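# Hang the picture frame level on the screw

## Task

Get the picture frame hanging level on the screw with no support: it has to rest on the screw's shank, not its head, at the point where it balances, and the display board, which is free-standing, must still be upright on its own when you finish.

## Robot and tools

Robot: two arms, left_arm and right_arm. Calibrated bases in the scene frame: left_arm at (+0.003, +0.236, +0.049) m, right_arm at (+0.012, -0.304, +0.049) m, both nearly unrotated. A two-camera stand is fixed to the floor behind them.

Frame: origin at table-top height, midway between the nominal bases. +x points out over the table, +z up, and left_arm sits on the +y side. Arm names do not match image left and right. Printed hand poses may be off by a few centimetres, more at long reach.

Gripper: fingers point along its own +z axis and close along its y axis. end_effector_position is the point between the pads, about 5 mm short of the fingertips.

Row format, shared by every moving tool: one flat list of 16 numbers covering both arms, even if only one moves. First left_arm: x, y, z (metres), qw, qx, qy, qz (orientation, w first), opening; then the same 8 for right_arm. Position and quaternion are absolute targets (poses) in the scene frame, not offsets. Opening runs from -1 (closed) to +1 (fully open, 0.070 m), and a full close takes about 1 s. To keep an arm still or its orientation fixed, resend the identical pose and opening you intended, not the drifted reported values.

execute_actions(actions, cameras): actions holds at most one item. An empty list only reports state (all cameras by default). An action is {"rows": [...], "steps": n}: up to 15 rows, n from 5 to 15 control steps of 1/30 s (default 15); one row per step, the last repeated. A wait item is {"steps": n}, n up to 300. Any target more than 0.6 m from that arm's last reported position, along any gripper axis, gets the call refused and nothing is sent. The result is read 5 steps before the action ends; those steps still run afterwards.

move(target, speed, blend, grip_force, blocking, cameras): target is one 16-number row or a list of up to 15 rows (absolute poses, no 0.6 m rule). Each gripper follows a straight line, rotating the short way; all arms finish together, each move lasting at least 0.5 s and at most 10 s total. speed is m/s, 0.002 to 2.2, default 0.25 (turns up to twice that in rad/s); one value or one per target. blend (m) rounds corners of a list; 0 means stop at each. grip_force is newtons per pad, 5 to 20, one value or one per arm, and persists. blocking=false returns about 0.5 s after starting. Paths ignore obstacles and the other arm; faster means more lag, overshoot and harder contacts, and aiming past a contact presses harder. Opening changes in later list targets apply only after arriving and settling. The result adds a move: line, e.g. done, off_target, moving, held or fault, plus limits=paced (pose clipped) or limits=held (steps withheld). done means at rest within 3 mm and 2 degrees; it says nothing about touching.



Results list per arm the end-effector position and quaternion, grip_measured (same scale as opening), Joint positions (last value is the measured opening in metres), joint torques (total drive output, noisy, positive toward larger joint values), Hand target, and motor temperatures. Lines like MOTOR HOT, TORQUE FAULT or OVER-TEMPERATURE FAULT signal trouble.

Controller behaviour: each step the commanded orientation is clipped to 32 degrees from the measured one; IK favours position when both cannot be met. Joint targets move at most 3 rad/s. A clearance check blocks commands bringing one arm too near the other (fingers excepted), but not perfectly. Keep paths away from an arm's own base, which can flip its shoulder posture.

Gripping: at first contact note grip_measured and command about 0.05 below it for full force, less for a lighter hold. Very thin parts get reduced force.

Joint ranges (rad): waist -2.618 to 2.618, shoulder 0 to 3.140, elbow -2.967 to 0 (straight at -2.831), forearm roll -1.745 to 1.745, wrist pitch -1.220 to 1.220, wrist roll -2.094 to 2.094. Contact torque limits: 21.6 N m for waist, shoulder, elbow; 7.52 for the three wrist joints, whose motors supply only about 4 N m, so heavy loads can make them yield. Reaching a limit freezes that arm for 10 s.

Hazards: arm-to-arm hits or squeezing the other arm's fingers can fail everything. Avoid dropping the frame, releasing it while moving, slamming or shoving it, and knocking the loose board over. Anything leaving the table fails the task. Hard hits on fixed or heavy objects are very costly. Motors heat when holding loads, stretched out or pushing unreachably; at 80 °C the arm goes limp for 30 to 60 s. Loose objects may occasionally get bumped by the scene itself.

Cameras: cam_head_left and cam_head_right (fixed, on one bar) and cam_left_wrist, cam_right_wrist (on the hands), all 896x504. Calibration is given in OpenCV form with small errors; wrist images may lag while moving.

Each tool is called after ">>>" as name([rows], argument=value, ...), one row to a line, values as JSON.

## Session

>>> execute_actions(actions=[])

Scene clock: 0.00 s of 4500.00 s.
left_arm: end_effector_position=(+0.3510, +0.5999, +0.2155) grip_measured=+0.59 end_effector_quat_wxyz=(+0.247, -0.380, +0.744, +0.491) | right_arm: end_effector_position=(+0.3748, -0.3621, +0.2306) grip_measured=+0.98 end_effector_quat_wxyz=(+0.266, -0.127, +0.954, +0.046)
Joint positions: left_arm=[0.435 2.012 -1.399 1.391 1.016 -1.325 0.056] | right_arm=[-0.326 1.505 -1.187 0.405 0.93 -0.792 0.069]
Joint torques (N m): no reading
Motor temperatures (°C): left_arm=[31 31 32 33 36 30] | right_arm=[30 30 33 35 39 32]
Hand target: left_arm +0.3510, +0.5999, +0.2155; +0.247, -0.380, +0.744, +0.491 | right_arm +0.3748, -0.3621, +0.2306; +0.266, -0.127, +0.954, +0.046

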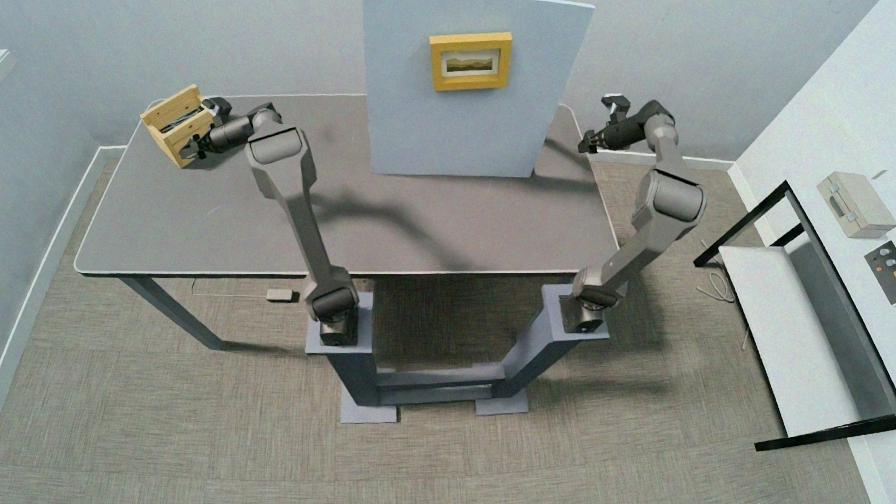

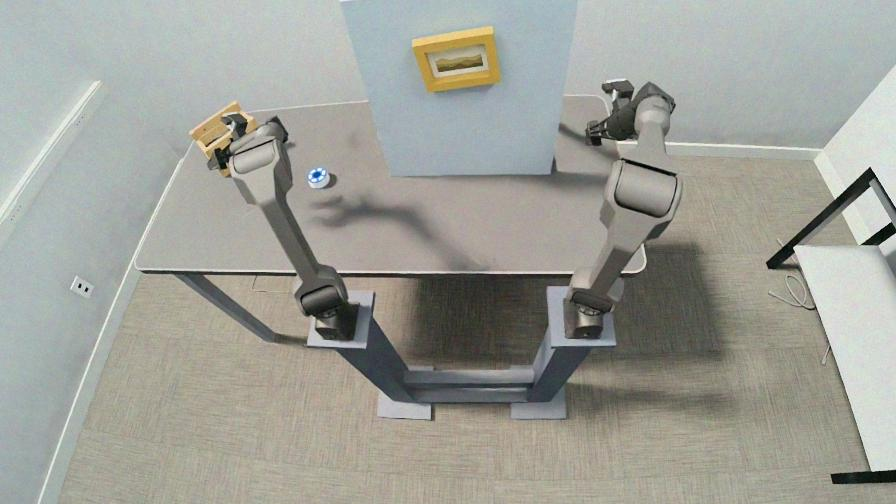

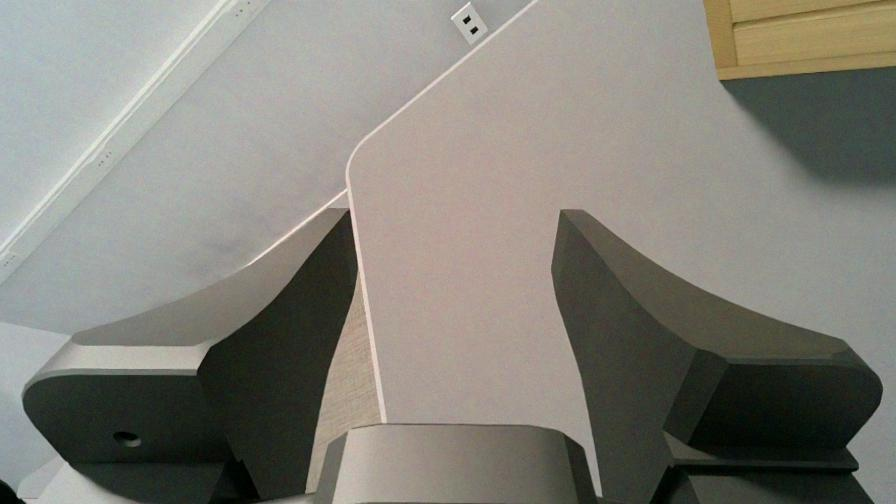

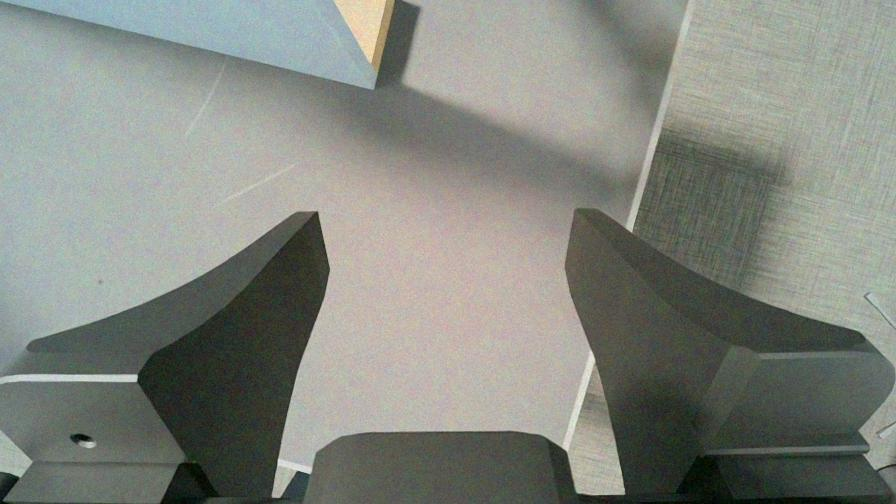

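>>> zoom_image(camera="cam_head_left", region=[360, 0, 600, 190])

>>> zoom_image(camera="cam_head_right", region=[340, 0, 580, 190])

>>> zoom_image(camera="cam_head_right", region=[400, 20, 510, 100])

Scaled by 2.100 from the camera's 896x504 image, which has a finer 1280x720 frame.

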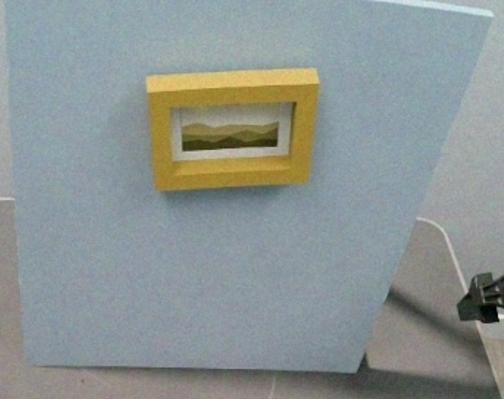

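Scaled by 2.100 from the camera's 896x504 image, which has a finer 1280x720 frame.

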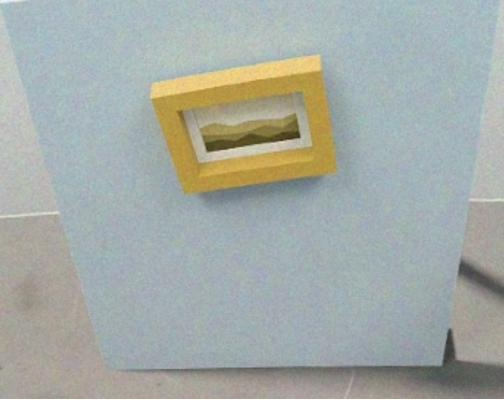

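Scaled by 4.582 from the camera's 896x504 image, which has a finer 1280x720 frame.

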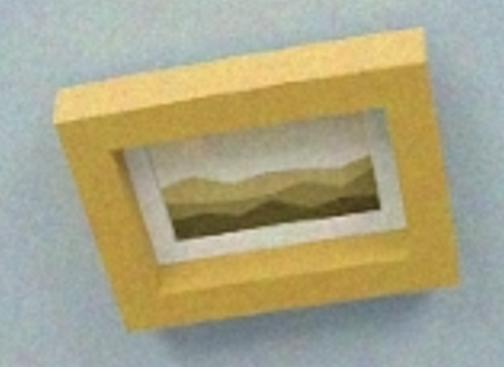

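>>> move(target=[0.351,0.5999,0.2155,0.247,-0.380,0.744,0.491,0.59, 0.448,-0.35,0.40,0.229,0.229,0.668,0.668,1], speed=0.6, cameras=["all"])

Scene clock: 14.03 s of 4500.00 s.
left_arm: end_effector_position=(+0.3508, +0.6000, +0.2155) grip_measured=+0.59 end_effector_quat_wxyz=(+0.247, -0.380, +0.744, +0.491) | right_arm: end_effector_position=(+0.4482, -0.3498, +0.3999) grip_measured=+0.98 end_effector_quat_wxyz=(+0.314, +0.330, +0.651, +0.607)
Joint positions: left_arm=[0.435 2.013 -1.399 1.391 1.018 -1.325 0.056] | right_arm=[-0.574 1.652 -1.337 1.584 1.216 -0.228 0.069]
Joint torques (N m): left_arm=[-0.64 -7.78 -3.16 0.51 0.5 -0.12] | right_arm=[0.19 -5.72 -3.6 0.91 0.27 -0.22]
Hand target: left_arm +0.3510, +0.5999, +0.2155; +0.247, -0.380, +0.744, +0.491 | right_arm +0.4482, -0.3497, +0.4000; +0.315, +0.330, +0.651, +0.607
Off the commanded pose: left_arm 0.000 m, 0 deg | right_arm 0.000 m, 17 deg.
joint sent to its limit (right arm) — joint 5 (wrist pitch), upper limit.
Kept back: nothing.
move: off_target (right_arm)
camera_calibration:
cam_left_wrist: T_world_to_cam=[[0.800788, -0.21112, -0.560506, -0.0299044], [-0.482067, -0.782563, -0.393963, 0.724274], [-0.355457, 0.585683, -0.728441, 0.0520098], [0, 0, 0, 1]] pos_world=[0.391583, 0.530015, 0.306462]
cam_right_wrist: T_world_to_cam=[[-0.0791991, -0.0202904, -0.996652, 0.427632], [-0.955015, 0.288171, 0.0700237, 0.494529], [0.285785, 0.957364, -0.0422005, 0.341957], [0, 0, 0, 1]] pos_world=[0.408425, -0.46121, 0.406002]

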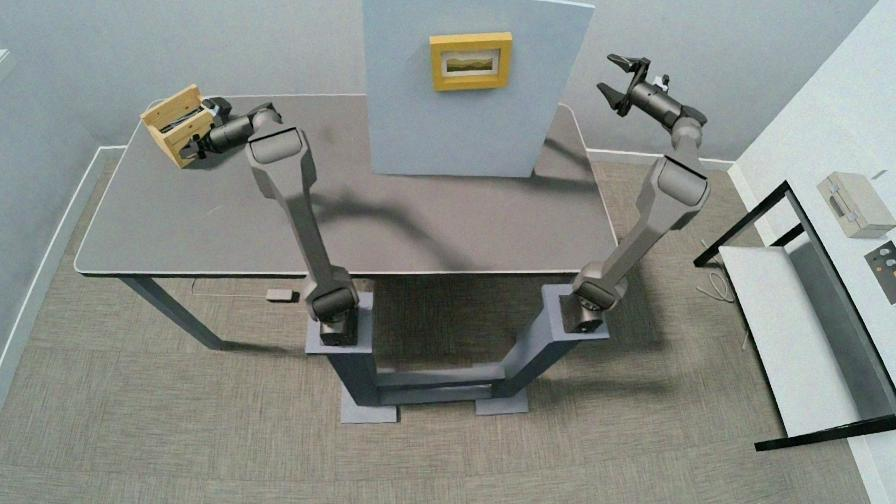

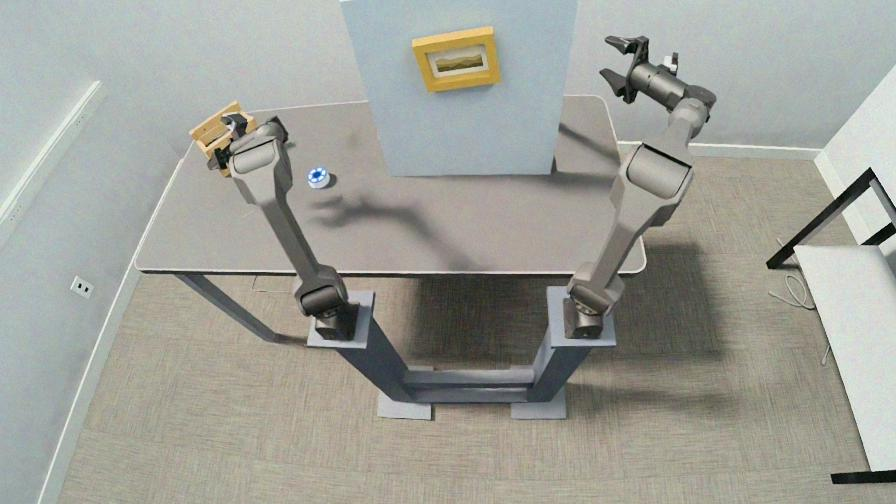

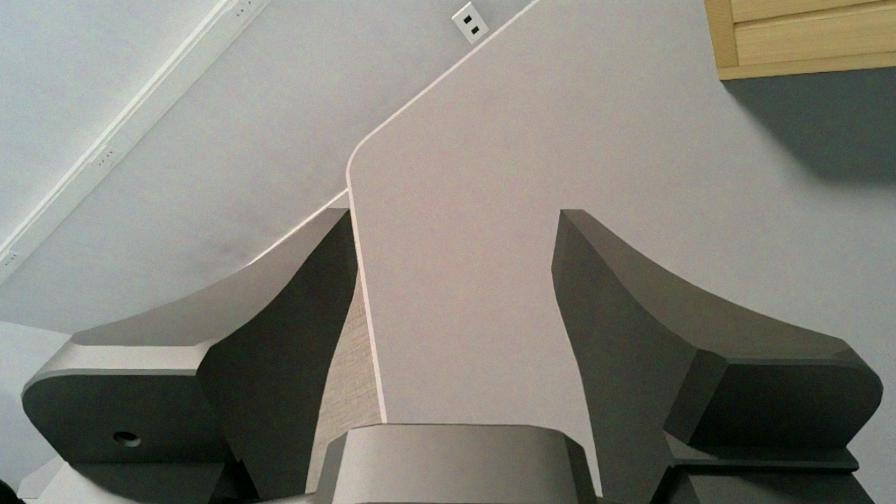

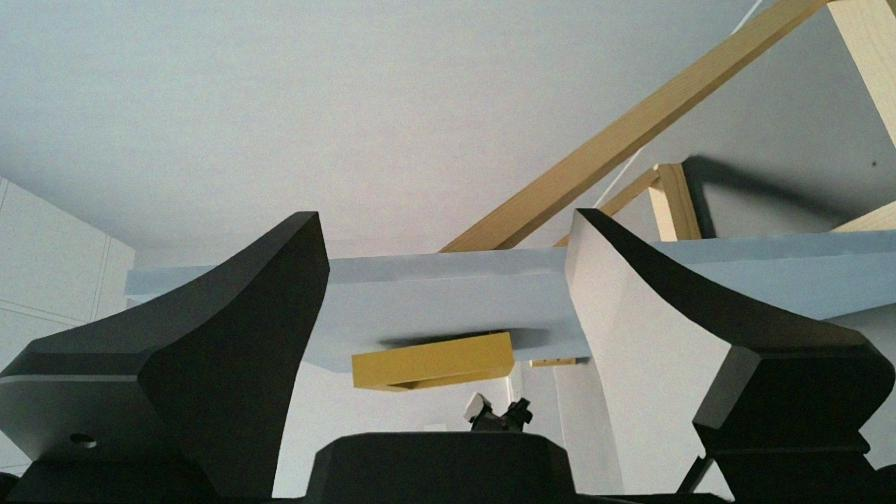

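>>> zoom_image(camera="cam_right_wrist", region=[300, 300, 600, 420])

Scaled by 1.680 from the camera's 896x504 image, which has a finer 1280x720 frame.

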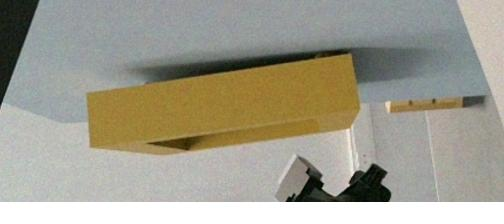

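>>> move(target=[0.351,0.5999,0.2155,0.247,-0.380,0.744,0.491,0.59, 0.484,-0.345,0.40,0.315,0.330,0.651,0.607,1], speed=0.3, cameras=["cam_right_wrist"])

>>> zoom_image(camera="cam_right_wrist", region=[320, 280, 570, 430])

Scene clock: 15.87 s of 4500.00 s.
left_arm: end_effector_position=(+0.3508, +0.6000, +0.2155) grip_measured=+0.59 end_effector_quat_wxyz=(+0.247, -0.380, +0.744, +0.491) | right_arm: end_effector_position=(+0.4844, -0.3450, +0.3999) grip_measured=+0.98 end_effector_quat_wxyz=(+0.315, +0.330, +0.651, +0.607)
Joint positions: left_arm=[0.435 2.013 -1.399 1.391 1.018 -1.325 0.056] | right_arm=[-0.502 1.75 -1.463 1.59 1.145 -0.2 0.069]
Joint torques (N m): left_arm=[-0.87 -7.64 -3.23 0.51 0.51 -0.08] | right_arm=[-0.54 -8.11 -3.48 0.85 0.25 0.02]
Hand target: left_arm +0.3510, +0.5999, +0.2155; +0.247, -0.380, +0.744, +0.491 | right_arm +0.4840, -0.3450, +0.4000; +0.315, +0.330, +0.651, +0.607
Off the commanded pose: left_arm 0.000 m, 0 deg | right_arm 0.000 m, 0 deg.
Kept back: nothing.
move: done
camera_calibration:
cam_right_wrist: T_world_to_cam=[[-0.0777248, -0.0202219, -0.99677, 0.429913], [-0.954931, 0.288791, 0.0686035, 0.528453], [0.286471, 0.957179, -0.0417567, 0.326471], [0, 0, 0, 1]] pos_world=[0.444527, -0.45641, 0.405903]
Images, in order (width x height): cam_right_wrist 896x504.

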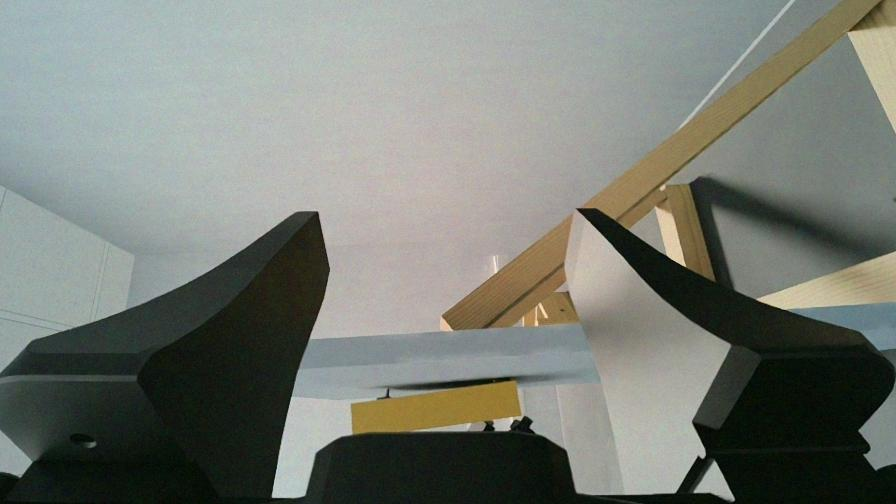

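Scaled by 2.016 from the camera's 896x504 image, which has a finer 1280x720 frame.

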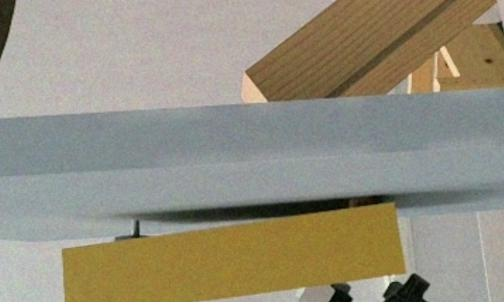

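>>> zoom_image(camera="cam_right_wrist", region=[345, 370, 425, 415])

>>> zoom_image(camera="cam_right_wrist", region=[450, 365, 530, 410])

Scaled by 6.300 from the camera's 896x504 image, which has a finer 1280x720 frame.

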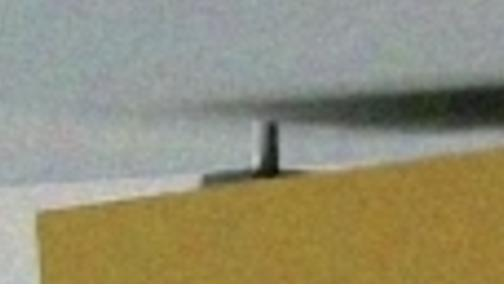

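Scaled by 6.300 from the camera's 896x504 image, which has a finer 1280x720 frame.

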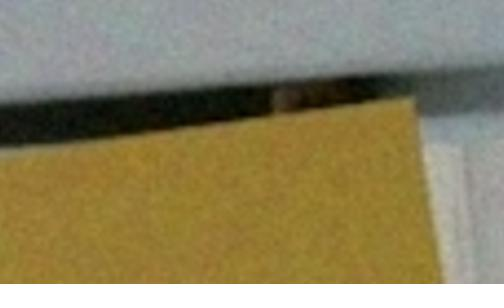

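>>> move([
  [0.351,0.5999,0.2155,0.247,-0.380,0.744,0.491,0.59, 0.37,-0.36,0.45,0.315,0.330,0.651,0.607,1],
  [0.351,0.5999,0.2155,0.247,-0.380,0.744,0.491,0.59, 0.35,-0.10,0.53,0.326,0,0.9455,0,1],
  [0.351,0.5999,0.2155,0.247,-0.380,0.744,0.491,0.59, 0.42,-0.055,0.53,0.326,0,0.9455,0,1],
], speed=0.6, blend=[0.03,0.03,0], cameras=["cam_right_wrist","cam_head_left"])

>>> zoom_image(camera="cam_right_wrist", region=[270, 100, 620, 300])

Scene clock: 19.50 s of 4500.00 s.
left_arm: end_effector_position=(+0.3508, +0.6000, +0.2155) grip_measured=+0.59 end_effector_quat_wxyz=(+0.247, -0.380, +0.744, +0.491) | right_arm: end_effector_position=(+0.4201, -0.0553, +0.5297) grip_measured=+0.98 end_effector_quat_wxyz=(+0.540, -0.040, +0.832, +0.119)
Joint positions: left_arm=[0.435 2.013 -1.399 1.391 1.018 -1.325 0.056] | right_arm=[0.771 1.853 -2.497 -0.474 1.216 0.546 0.069]
Joint torques (N m): left_arm=[-0.82 -7.82 -3.36 0.48 0.51 -0.08] | right_arm=[0.59 -7.85 -2.83 -0.46 -0.25 -0.13]
Hand target: left_arm +0.3510, +0.5999, +0.2155; +0.247, -0.380, +0.744, +0.491 | right_arm +0.4199, -0.0552, +0.5295; +0.540, -0.041, +0.832, +0.118
Off the commanded pose: left_arm 0.000 m, 0 deg | right_arm 0.000 m, 31 deg.
joint sent to its limit (right arm) — joint 5 (wrist pitch), upper limit.
Kept back: nothing.
move: off_target (right_arm)
camera_calibration:
cam_right_wrist: T_world_to_cam=[[0.169652, -0.967792, -0.186001, -0.0256779], [-0.877244, -0.0622991, -0.475985, 0.610941], [0.449066, 0.243921, -0.859559, 0.398463], [0, 0, 0, 1]] pos_world=[0.361365, -0.0839831, 0.628525]
Images, in order (width x height): cam_head_left 896x504, cam_right_wrist 896x504.

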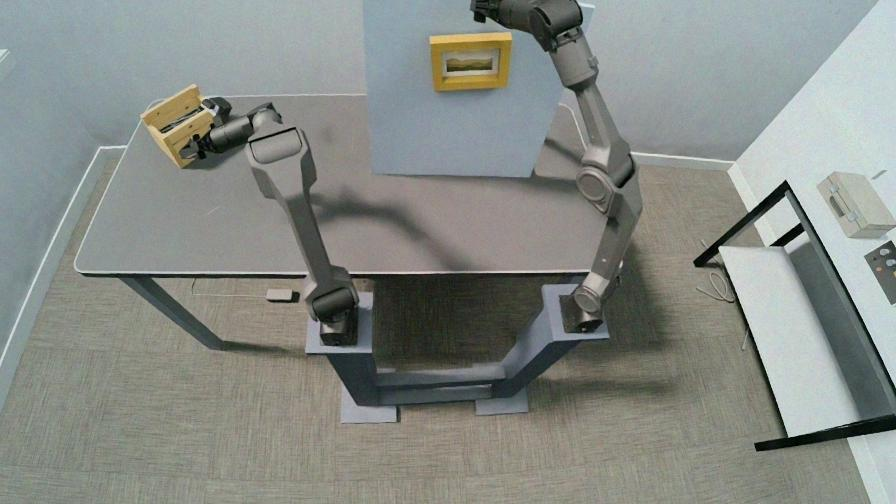

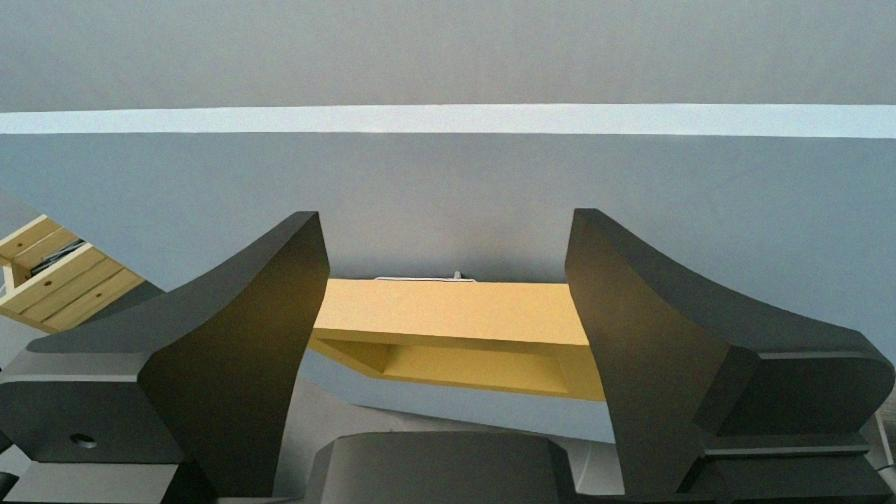

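Scaled by 1.440 from the camera's 896x504 image, which has a finer 1280x720 frame.

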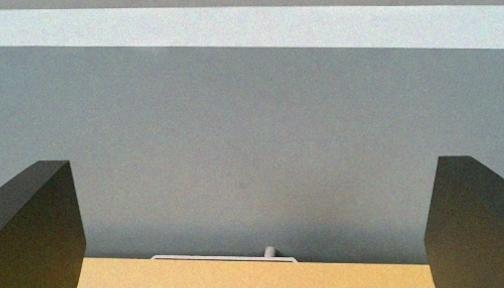

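>>> zoom_image(camera="cam_right_wrist", region=[360, 250, 500, 300])

Scaled by 3.600 from the camera's 896x504 image, which has a finer 1280x720 frame.

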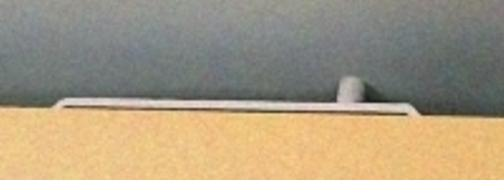

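>>> move([
  [0.351,0.5999,0.2155,0.247,-0.380,0.744,0.491,0.59, 0.34,-0.12,0.48,0.540,-0.040,0.832,0.119,1],
  [0.351,0.5999,0.2155,0.247,-0.380,0.744,0.491,0.59, 0.33,-0.13,0.40,0.5522,0.4416,0.5158,0.4836,1],
  [0.351,0.5999,0.2155,0.247,-0.380,0.744,0.491,0.59, 0.35,-0.06,0.347,0.5522,0.4416,0.5158,0.4836,1],
], speed=0.6, blend=[0.03,0.03,0], cameras=["all"])

>>> zoom_image(camera="cam_head_right", region=[390, 10, 530, 110])

>>> zoom_image(camera="cam_head_left", region=[410, 20, 550, 120])

Scene clock: 24.83 s of 4500.00 s.
left_arm: end_effector_position=(+0.3508, +0.6000, +0.2155) grip_measured=+0.59 end_effector_quat_wxyz=(+0.247, -0.380, +0.744, +0.491) | right_arm: end_effector_position=(+0.3502, -0.0598, +0.3479) grip_measured=+0.98 end_effector_quat_wxyz=(+0.303, +0.341, +0.736, +0.500)
Joint positions: left_arm=[0.435 2.013 -1.399 1.391 1.018 -1.325 0.056] | right_arm=[0.685 1.287 -0.972 -0.613 0.116 2.092 0.069]
Joint torques (N m): left_arm=[-0.86 -7.82 -3.29 0.52 0.52 -0.02] | right_arm=[-0.31 -4.79 -3.85 -0.32 -0.67 -0.03]
Hand target: left_arm +0.3510, +0.5999, +0.2155; +0.247, -0.380, +0.744, +0.491 | right_arm +0.3502, -0.0603, +0.3472; +0.303, +0.342, +0.736, +0.499
Off the commanded pose: left_arm 0.000 m, 0 deg | right_arm 0.001 m, 40 deg; orientation clipped.
joint sent to its limit (right arm) — joint 6 (wrist roll), upper limit.
Kept back: nothing.
move: off_target (right_arm); limits=paced
camera_calibration:
cam_left_wrist: T_world_to_cam=[[0.800788, -0.21112, -0.560506, -0.0299044], [-0.482067, -0.782563, -0.393963, 0.724274], [-0.355457, 0.585683, -0.728441, 0.0520098], [0, 0, 0, 1]] pos_world=[0.391583, 0.530015, 0.306462]
cam_right_wrist: T_world_to_cam=[[-0.229755, -0.241743, -0.942747, 0.394603], [-0.9346, 0.325066, 0.144415, 0.290227], [0.271544, 0.914271, -0.300619, 0.182458], [0, 0, 0, 1]] pos_world=[0.312363, -0.165766, 0.384948]

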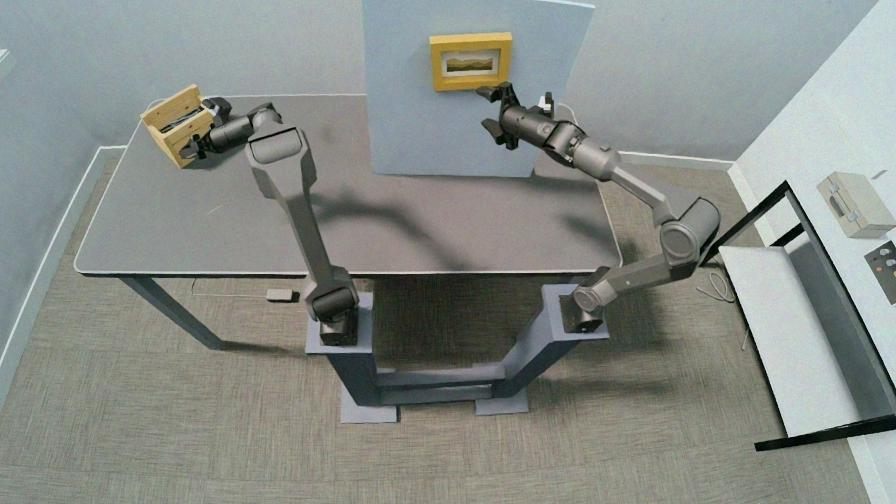

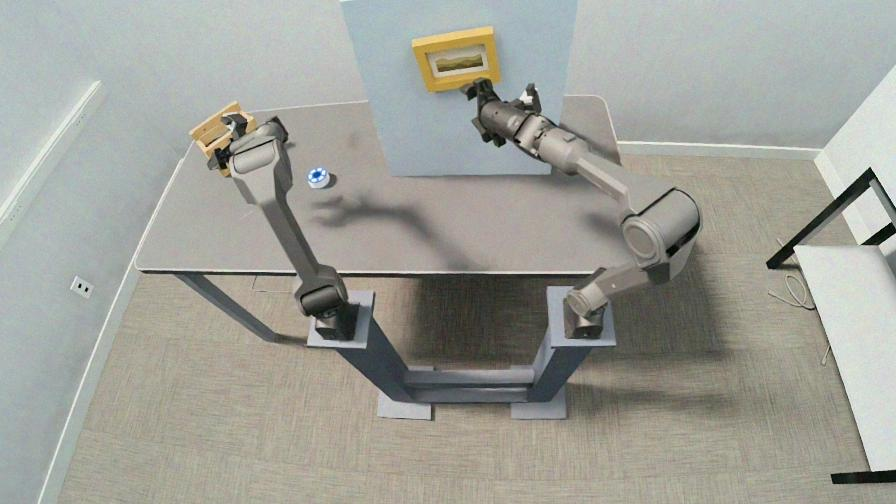

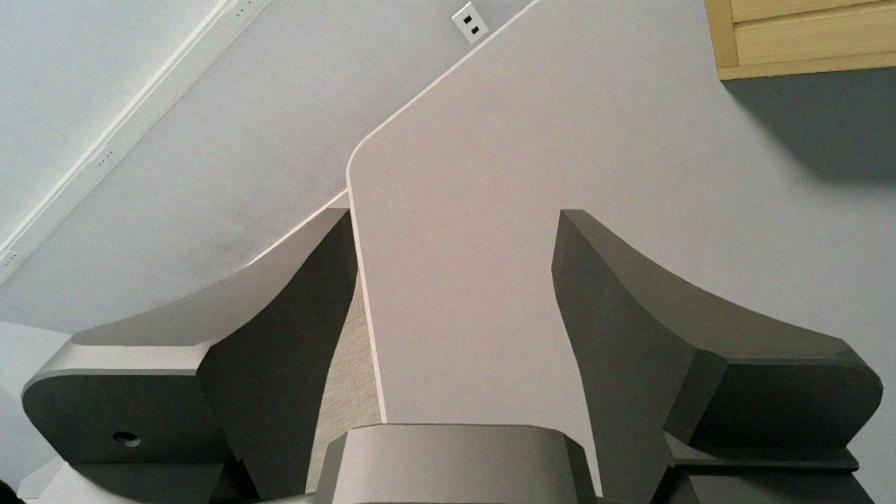

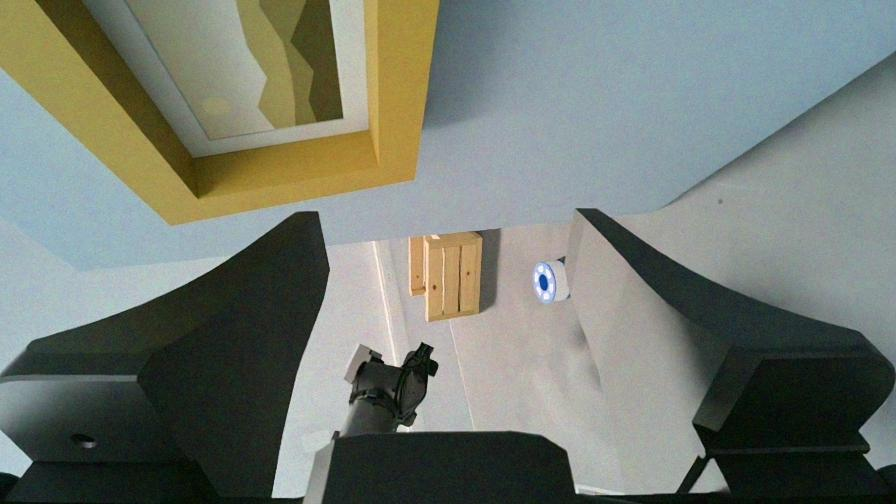

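Scaled by 3.600 from the camera's 896x504 image, which has a finer 1280x720 frame.

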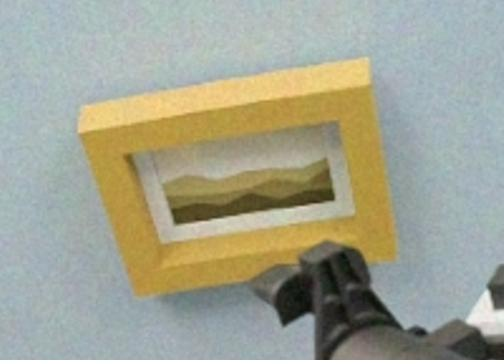

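Scaled by 3.600 from the camera's 896x504 image, which has a finer 1280x720 frame.

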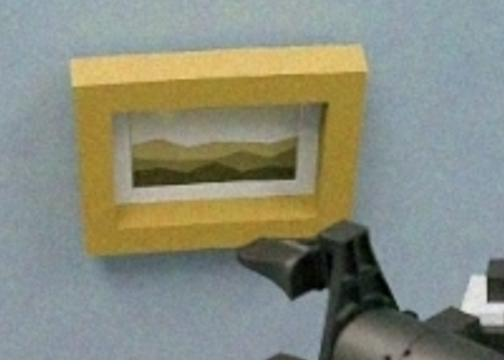

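>>> move([
  [0.351,0.5999,0.2155,0.247,-0.380,0.744,0.491,0.59, 0.33,-0.10,0.34,0.7071,0,0.7071,0,1],
  [0.351,0.5999,0.2155,0.247,-0.380,0.744,0.491,0.59, 0.35,-0.06,0.347,0.4836,-0.5158,0.4416,-0.5522,1],
], speed=0.7, blend=[0.03,0], cameras=["all"])

>>> zoom_image(camera="cam_head_right", region=[390, 10, 530, 110])

>>> zoom_image(camera="cam_head_left", region=[410, 20, 550, 120])

Scene clock: 29.50 s of 4500.00 s.
left_arm: end_effector_position=(+0.3508, +0.6000, +0.2155) grip_measured=+0.59 end_effector_quat_wxyz=(+0.247, -0.380, +0.744, +0.491) | right_arm: end_effector_position=(+0.3497, -0.0597, +0.3470) grip_measured=+0.98 end_effector_quat_wxyz=(-0.447, +0.532, -0.480, +0.536)
Joint positions: left_arm=[0.435 2.013 -1.399 1.391 1.018 -1.325 0.056] | right_arm=[1.164 1.602 -1.021 -1.739 1.215 0.377 0.069]
Joint torques (N m): left_arm=[-0.72 -7.53 -3.26 0.51 0.5 -0.03] | right_arm=[-0.39 -4.85 -4.24 -1.07 0.48 0.36]
Hand target: left_arm +0.3510, +0.5999, +0.2155; +0.247, -0.380, +0.744, +0.491 | right_arm +0.3499, -0.0599, +0.3472; -0.446, +0.532, -0.480, +0.536
Off the commanded pose: left_arm 0.000 m, 0 deg | right_arm 0.000 m, 7 deg.
joint sent to its limit (right arm) — joint 4 (forearm roll), lower limit; joint 5 (wrist pitch), upper limit.
Kept back: nothing.
move: off_target (right_arm)
camera_calibration:
cam_left_wrist: T_world_to_cam=[[0.800788, -0.21112, -0.560506, -0.0299044], [-0.482067, -0.782563, -0.393963, 0.724274], [-0.355457, 0.585683, -0.728441, 0.0520098], [0, 0, 0, 1]] pos_world=[0.391583, 0.530015, 0.306462]
cam_right_wrist: T_world_to_cam=[[0.0209041, 0.102574, 0.994506, -0.345703], [-0.638378, -0.764177, 0.0922359, 0.139261], [0.769439, -0.636799, 0.0495064, -0.205892], [0, 0, 0, 1]] pos_world=[0.25455, 0.0107682, 0.341152]

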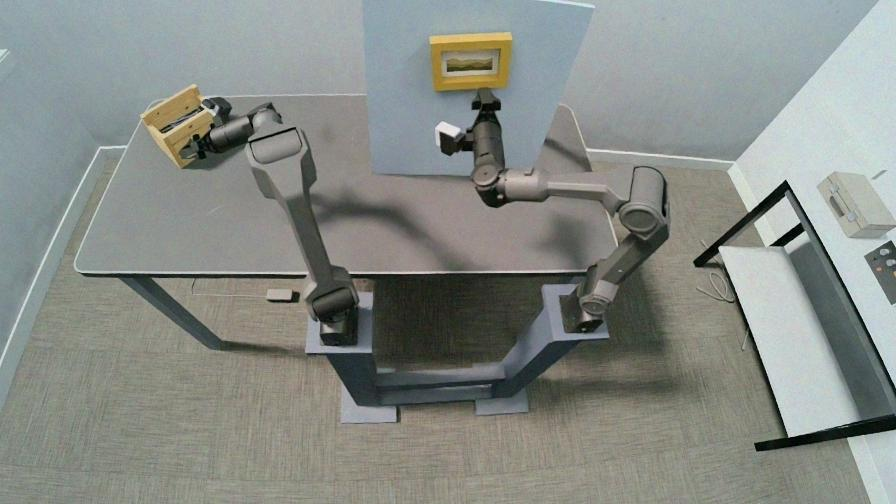

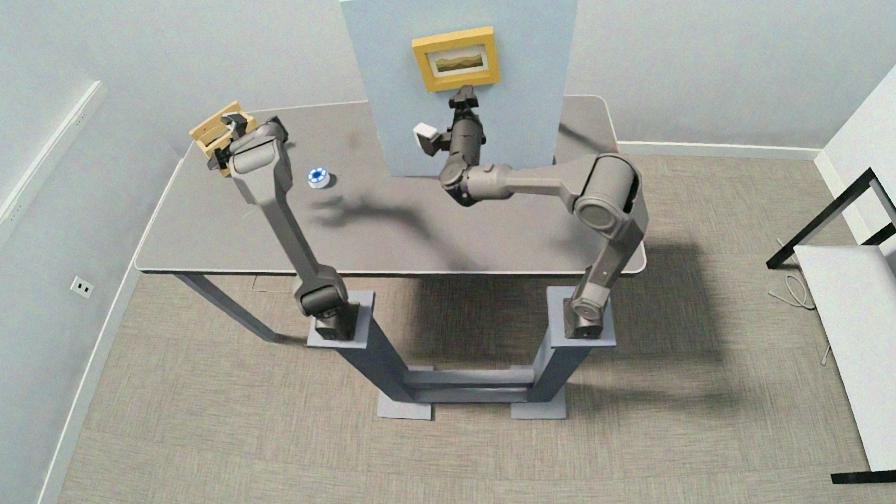

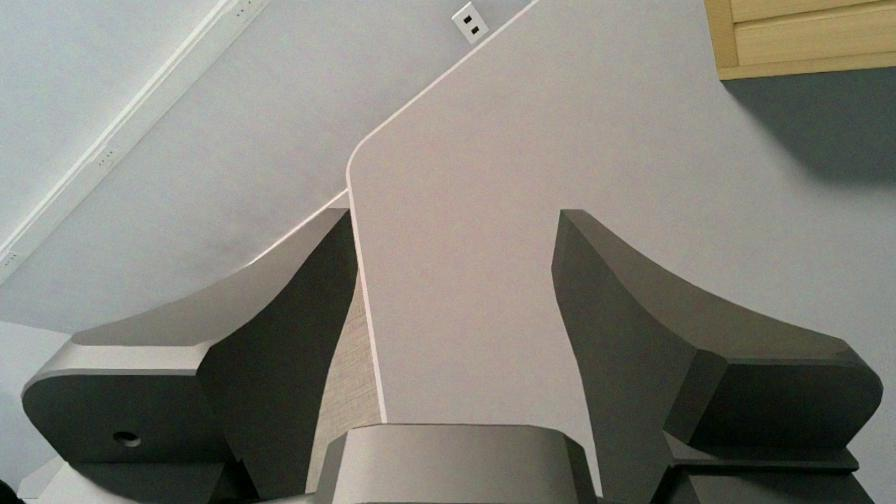

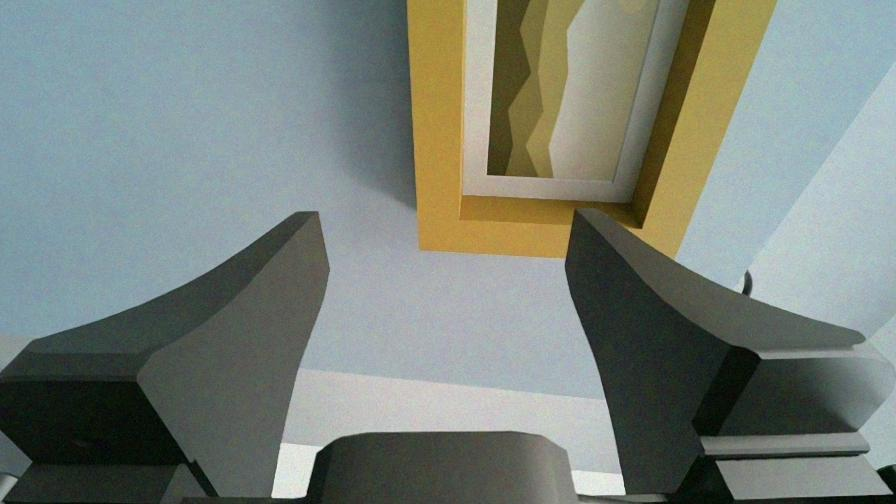

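Scaled by 3.600 from the camera's 896x504 image, which has a finer 1280x720 frame.

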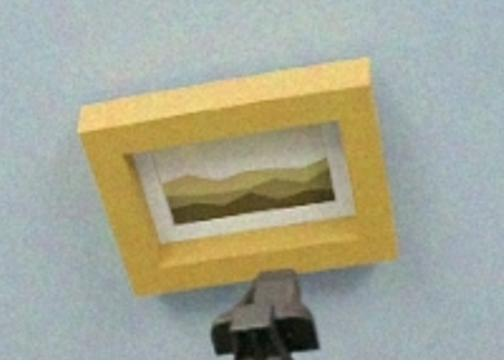

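Scaled by 3.600 from the camera's 896x504 image, which has a finer 1280x720 frame.

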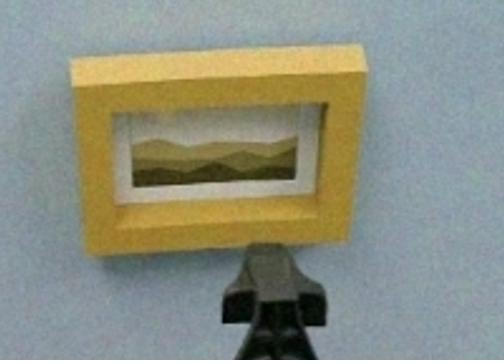

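>>> move([
  [0.351,0.5999,0.2155,0.247,-0.380,0.744,0.491,0.59, 0.38,-0.05,0.3415,0.4836,-0.5158,0.4416,-0.5522,1],
  [0.351,0.5999,0.2155,0.247,-0.380,0.744,0.491,0.59, 0.422,-0.05,0.3415,0.4836,-0.5158,0.4416,-0.5522,1],
], speed=0.12, blend=[0.01,0], cameras=["cam_right_wrist","cam_head_right","cam_head_left"])

>>> zoom_image(camera="cam_head_right", region=[390, 10, 530, 110])

>>> zoom_image(camera="cam_head_left", region=[410, 20, 550, 120])

Scene clock: 33.30 s of 4500.00 s.
left_arm: end_effector_position=(+0.3508, +0.6000, +0.2155) grip_measured=+0.59 end_effector_quat_wxyz=(+0.247, -0.380, +0.744, +0.491) | right_arm: end_effector_position=(+0.4224, -0.0496, +0.3416) grip_measured=+0.98 end_effector_quat_wxyz=(-0.427, +0.536, -0.499, +0.530)
Joint positions: left_arm=[0.435 2.013 -1.399 1.391 1.018 -1.325 0.056] | right_arm=[0.982 1.766 -1.254 -1.739 1.049 0.307 0.069]
Joint torques (N m): left_arm=[-0.62 -7.7 -3.12 0.52 0.49 -0.02] | right_arm=[0.65 -8.13 -3.42 -0.89 0.43 0.18]
Hand target: left_arm +0.3510, +0.5999, +0.2155; +0.247, -0.380, +0.744, +0.491 | right_arm +0.4219, -0.0499, +0.3417; -0.427, +0.536, -0.499, +0.530
Off the commanded pose: left_arm 0.000 m, 0 deg | right_arm 0.001 m, 10 deg.
joint sent to its limit (right arm) — joint 4 (forearm roll), lower limit.
Kept back: nothing.
move: off_target (right_arm)
camera_calibration:
cam_right_wrist: T_world_to_cam=[[0.0700374, 0.099161, 0.992604, -0.363072], [-0.657196, -0.743993, 0.120696, 0.193127], [0.750458, -0.660789, 0.0130609, -0.235901], [0, 0, 0, 1]] pos_world=[0.329384, 0.0238071, 0.340158]
Images, in order (width x height): cam_head_left 896x504, cam_head_right 896x504, cam_right_wrist 896x504.

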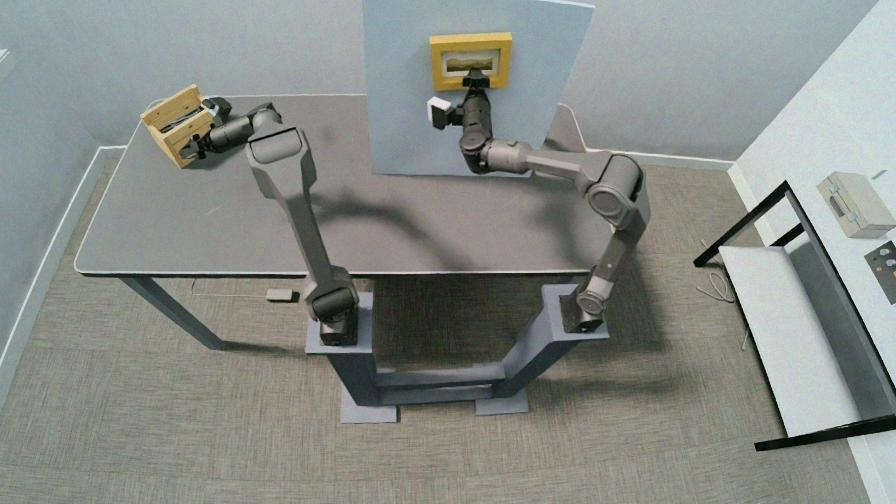

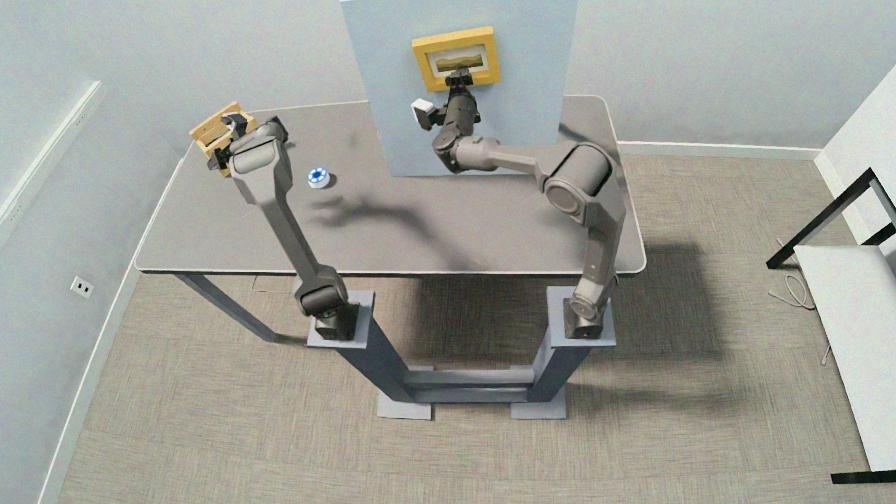

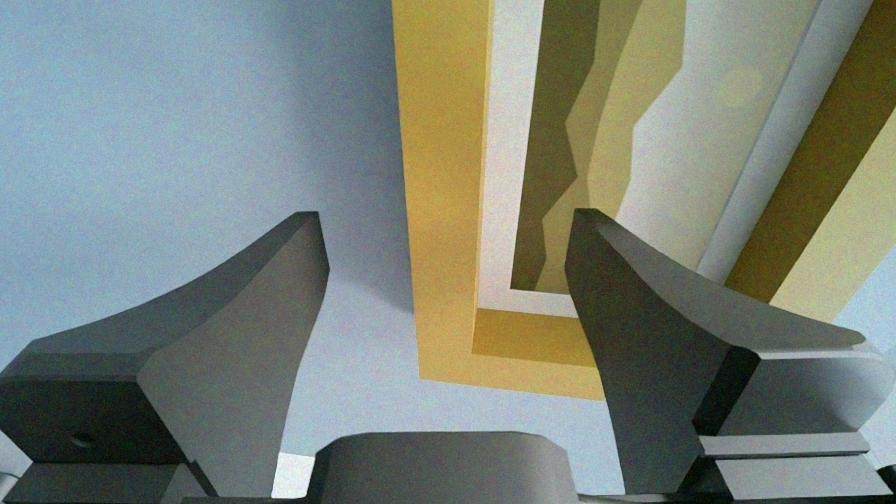

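Scaled by 3.600 from the camera's 896x504 image, which has a finer 1280x720 frame.

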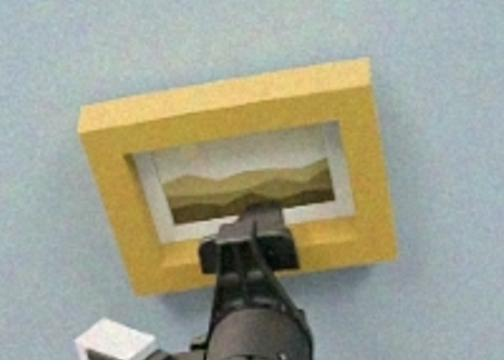

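Scaled by 3.600 from the camera's 896x504 image, which has a finer 1280x720 frame.

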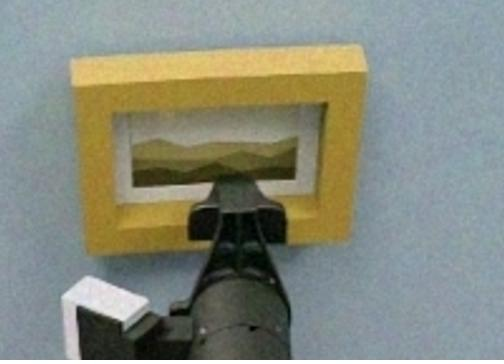

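>>> move([
  [0.351,0.5999,0.2155,0.247,-0.380,0.744,0.491,0.59, 0.35,-0.065,0.343,0.4836,-0.5158,0.4416,-0.5522,1],
  [0.351,0.5999,0.2155,0.247,-0.380,0.744,0.491,0.59, 0.34,-0.06,0.343,0.5891,-0.6514,0.2861,-0.3830,1],
], speed=0.5, blend=[0.01,0], cameras=["cam_right_wrist","cam_head_right","cam_head_left"])

>>> zoom_image(camera="cam_head_left", region=[410, 20, 550, 120])

Scene clock: 37.33 s of 4500.00 s.
left_arm: end_effector_position=(+0.3508, +0.6000, +0.2155) grip_measured=+0.59 end_effector_quat_wxyz=(+0.247, -0.380, +0.744, +0.491) | right_arm: end_effector_position=(+0.3399, -0.0601, +0.3427) grip_measured=+0.98 end_effector_quat_wxyz=(-0.501, +0.715, -0.337, +0.351)
Joint positions: left_arm=[0.435 2.013 -1.399 1.391 1.018 -1.325 0.056] | right_arm=[0.794 1.264 -0.873 -1.739 0.246 0.068 0.069]
Joint torques (N m): left_arm=[-0.68 -7.79 -3.13 0.51 0.52 0.03] | right_arm=[-0.38 -4.63 -4.94 -0.36 0.04 -0.03]
Hand target: left_arm +0.3510, +0.5999, +0.2155; +0.247, -0.380, +0.744, +0.491 | right_arm +0.3399, -0.0600, +0.3434; -0.502, +0.715, -0.336, +0.351
Off the commanded pose: left_arm 0.000 m, 0 deg | right_arm 0.000 m, 14 deg.
joint sent to its limit (right arm) — joint 4 (forearm roll), lower limit.
Kept back: nothing.
move: off_target (right_arm)
camera_calibration:
cam_right_wrist: T_world_to_cam=[[0.14298, 0.232255, 0.962089, -0.36378], [-0.100581, -0.963634, 0.247575, -0.114855], [0.984602, -0.132166, -0.11442, -0.185088], [0, 0, 0, 1]] pos_world=[0.222699, -0.0506505, 0.357246]
Images, in order (width x height): cam_head_left 896x504, cam_head_right 896x504, cam_right_wrist 896x504.

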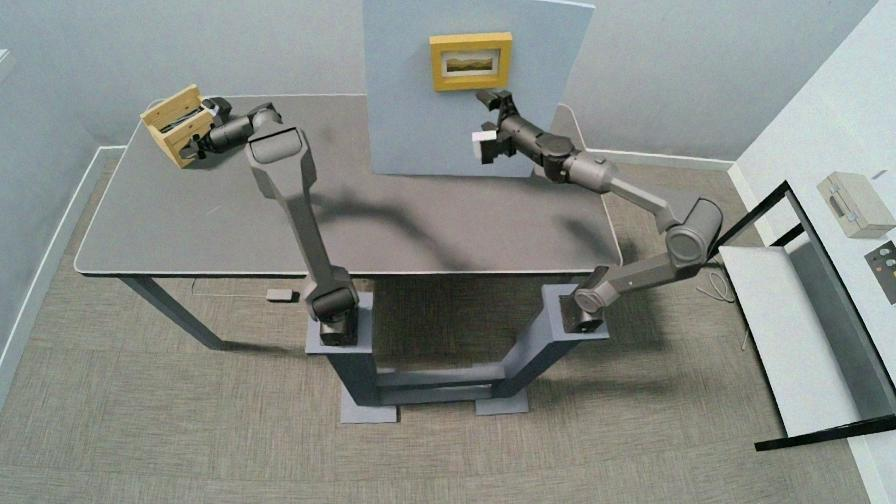

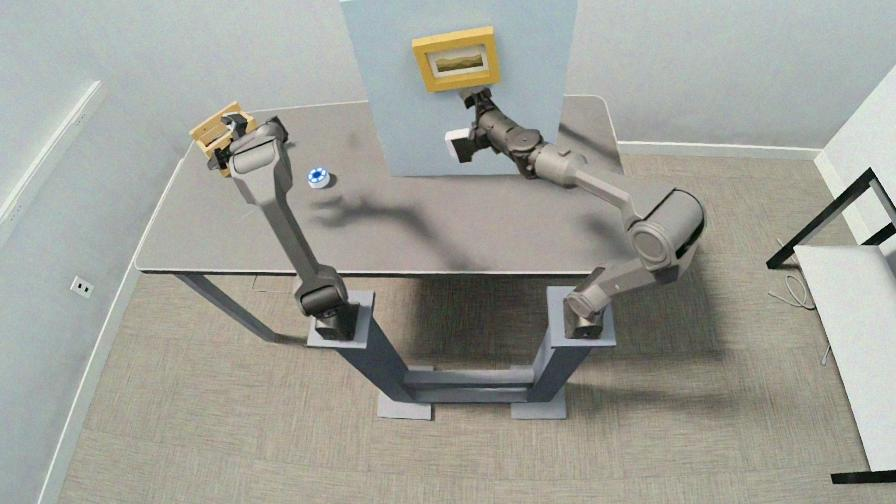

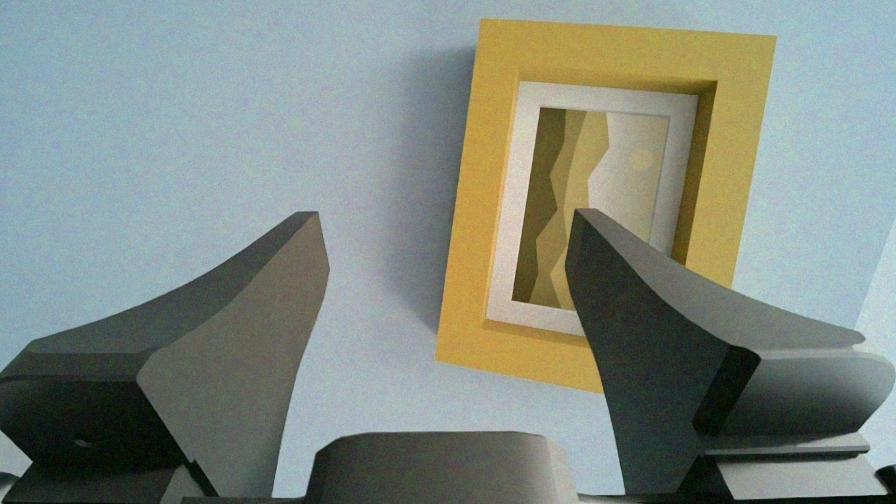

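Scaled by 3.600 from the camera's 896x504 image, which has a finer 1280x720 frame.

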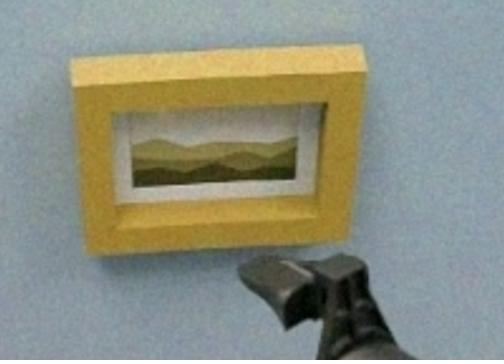

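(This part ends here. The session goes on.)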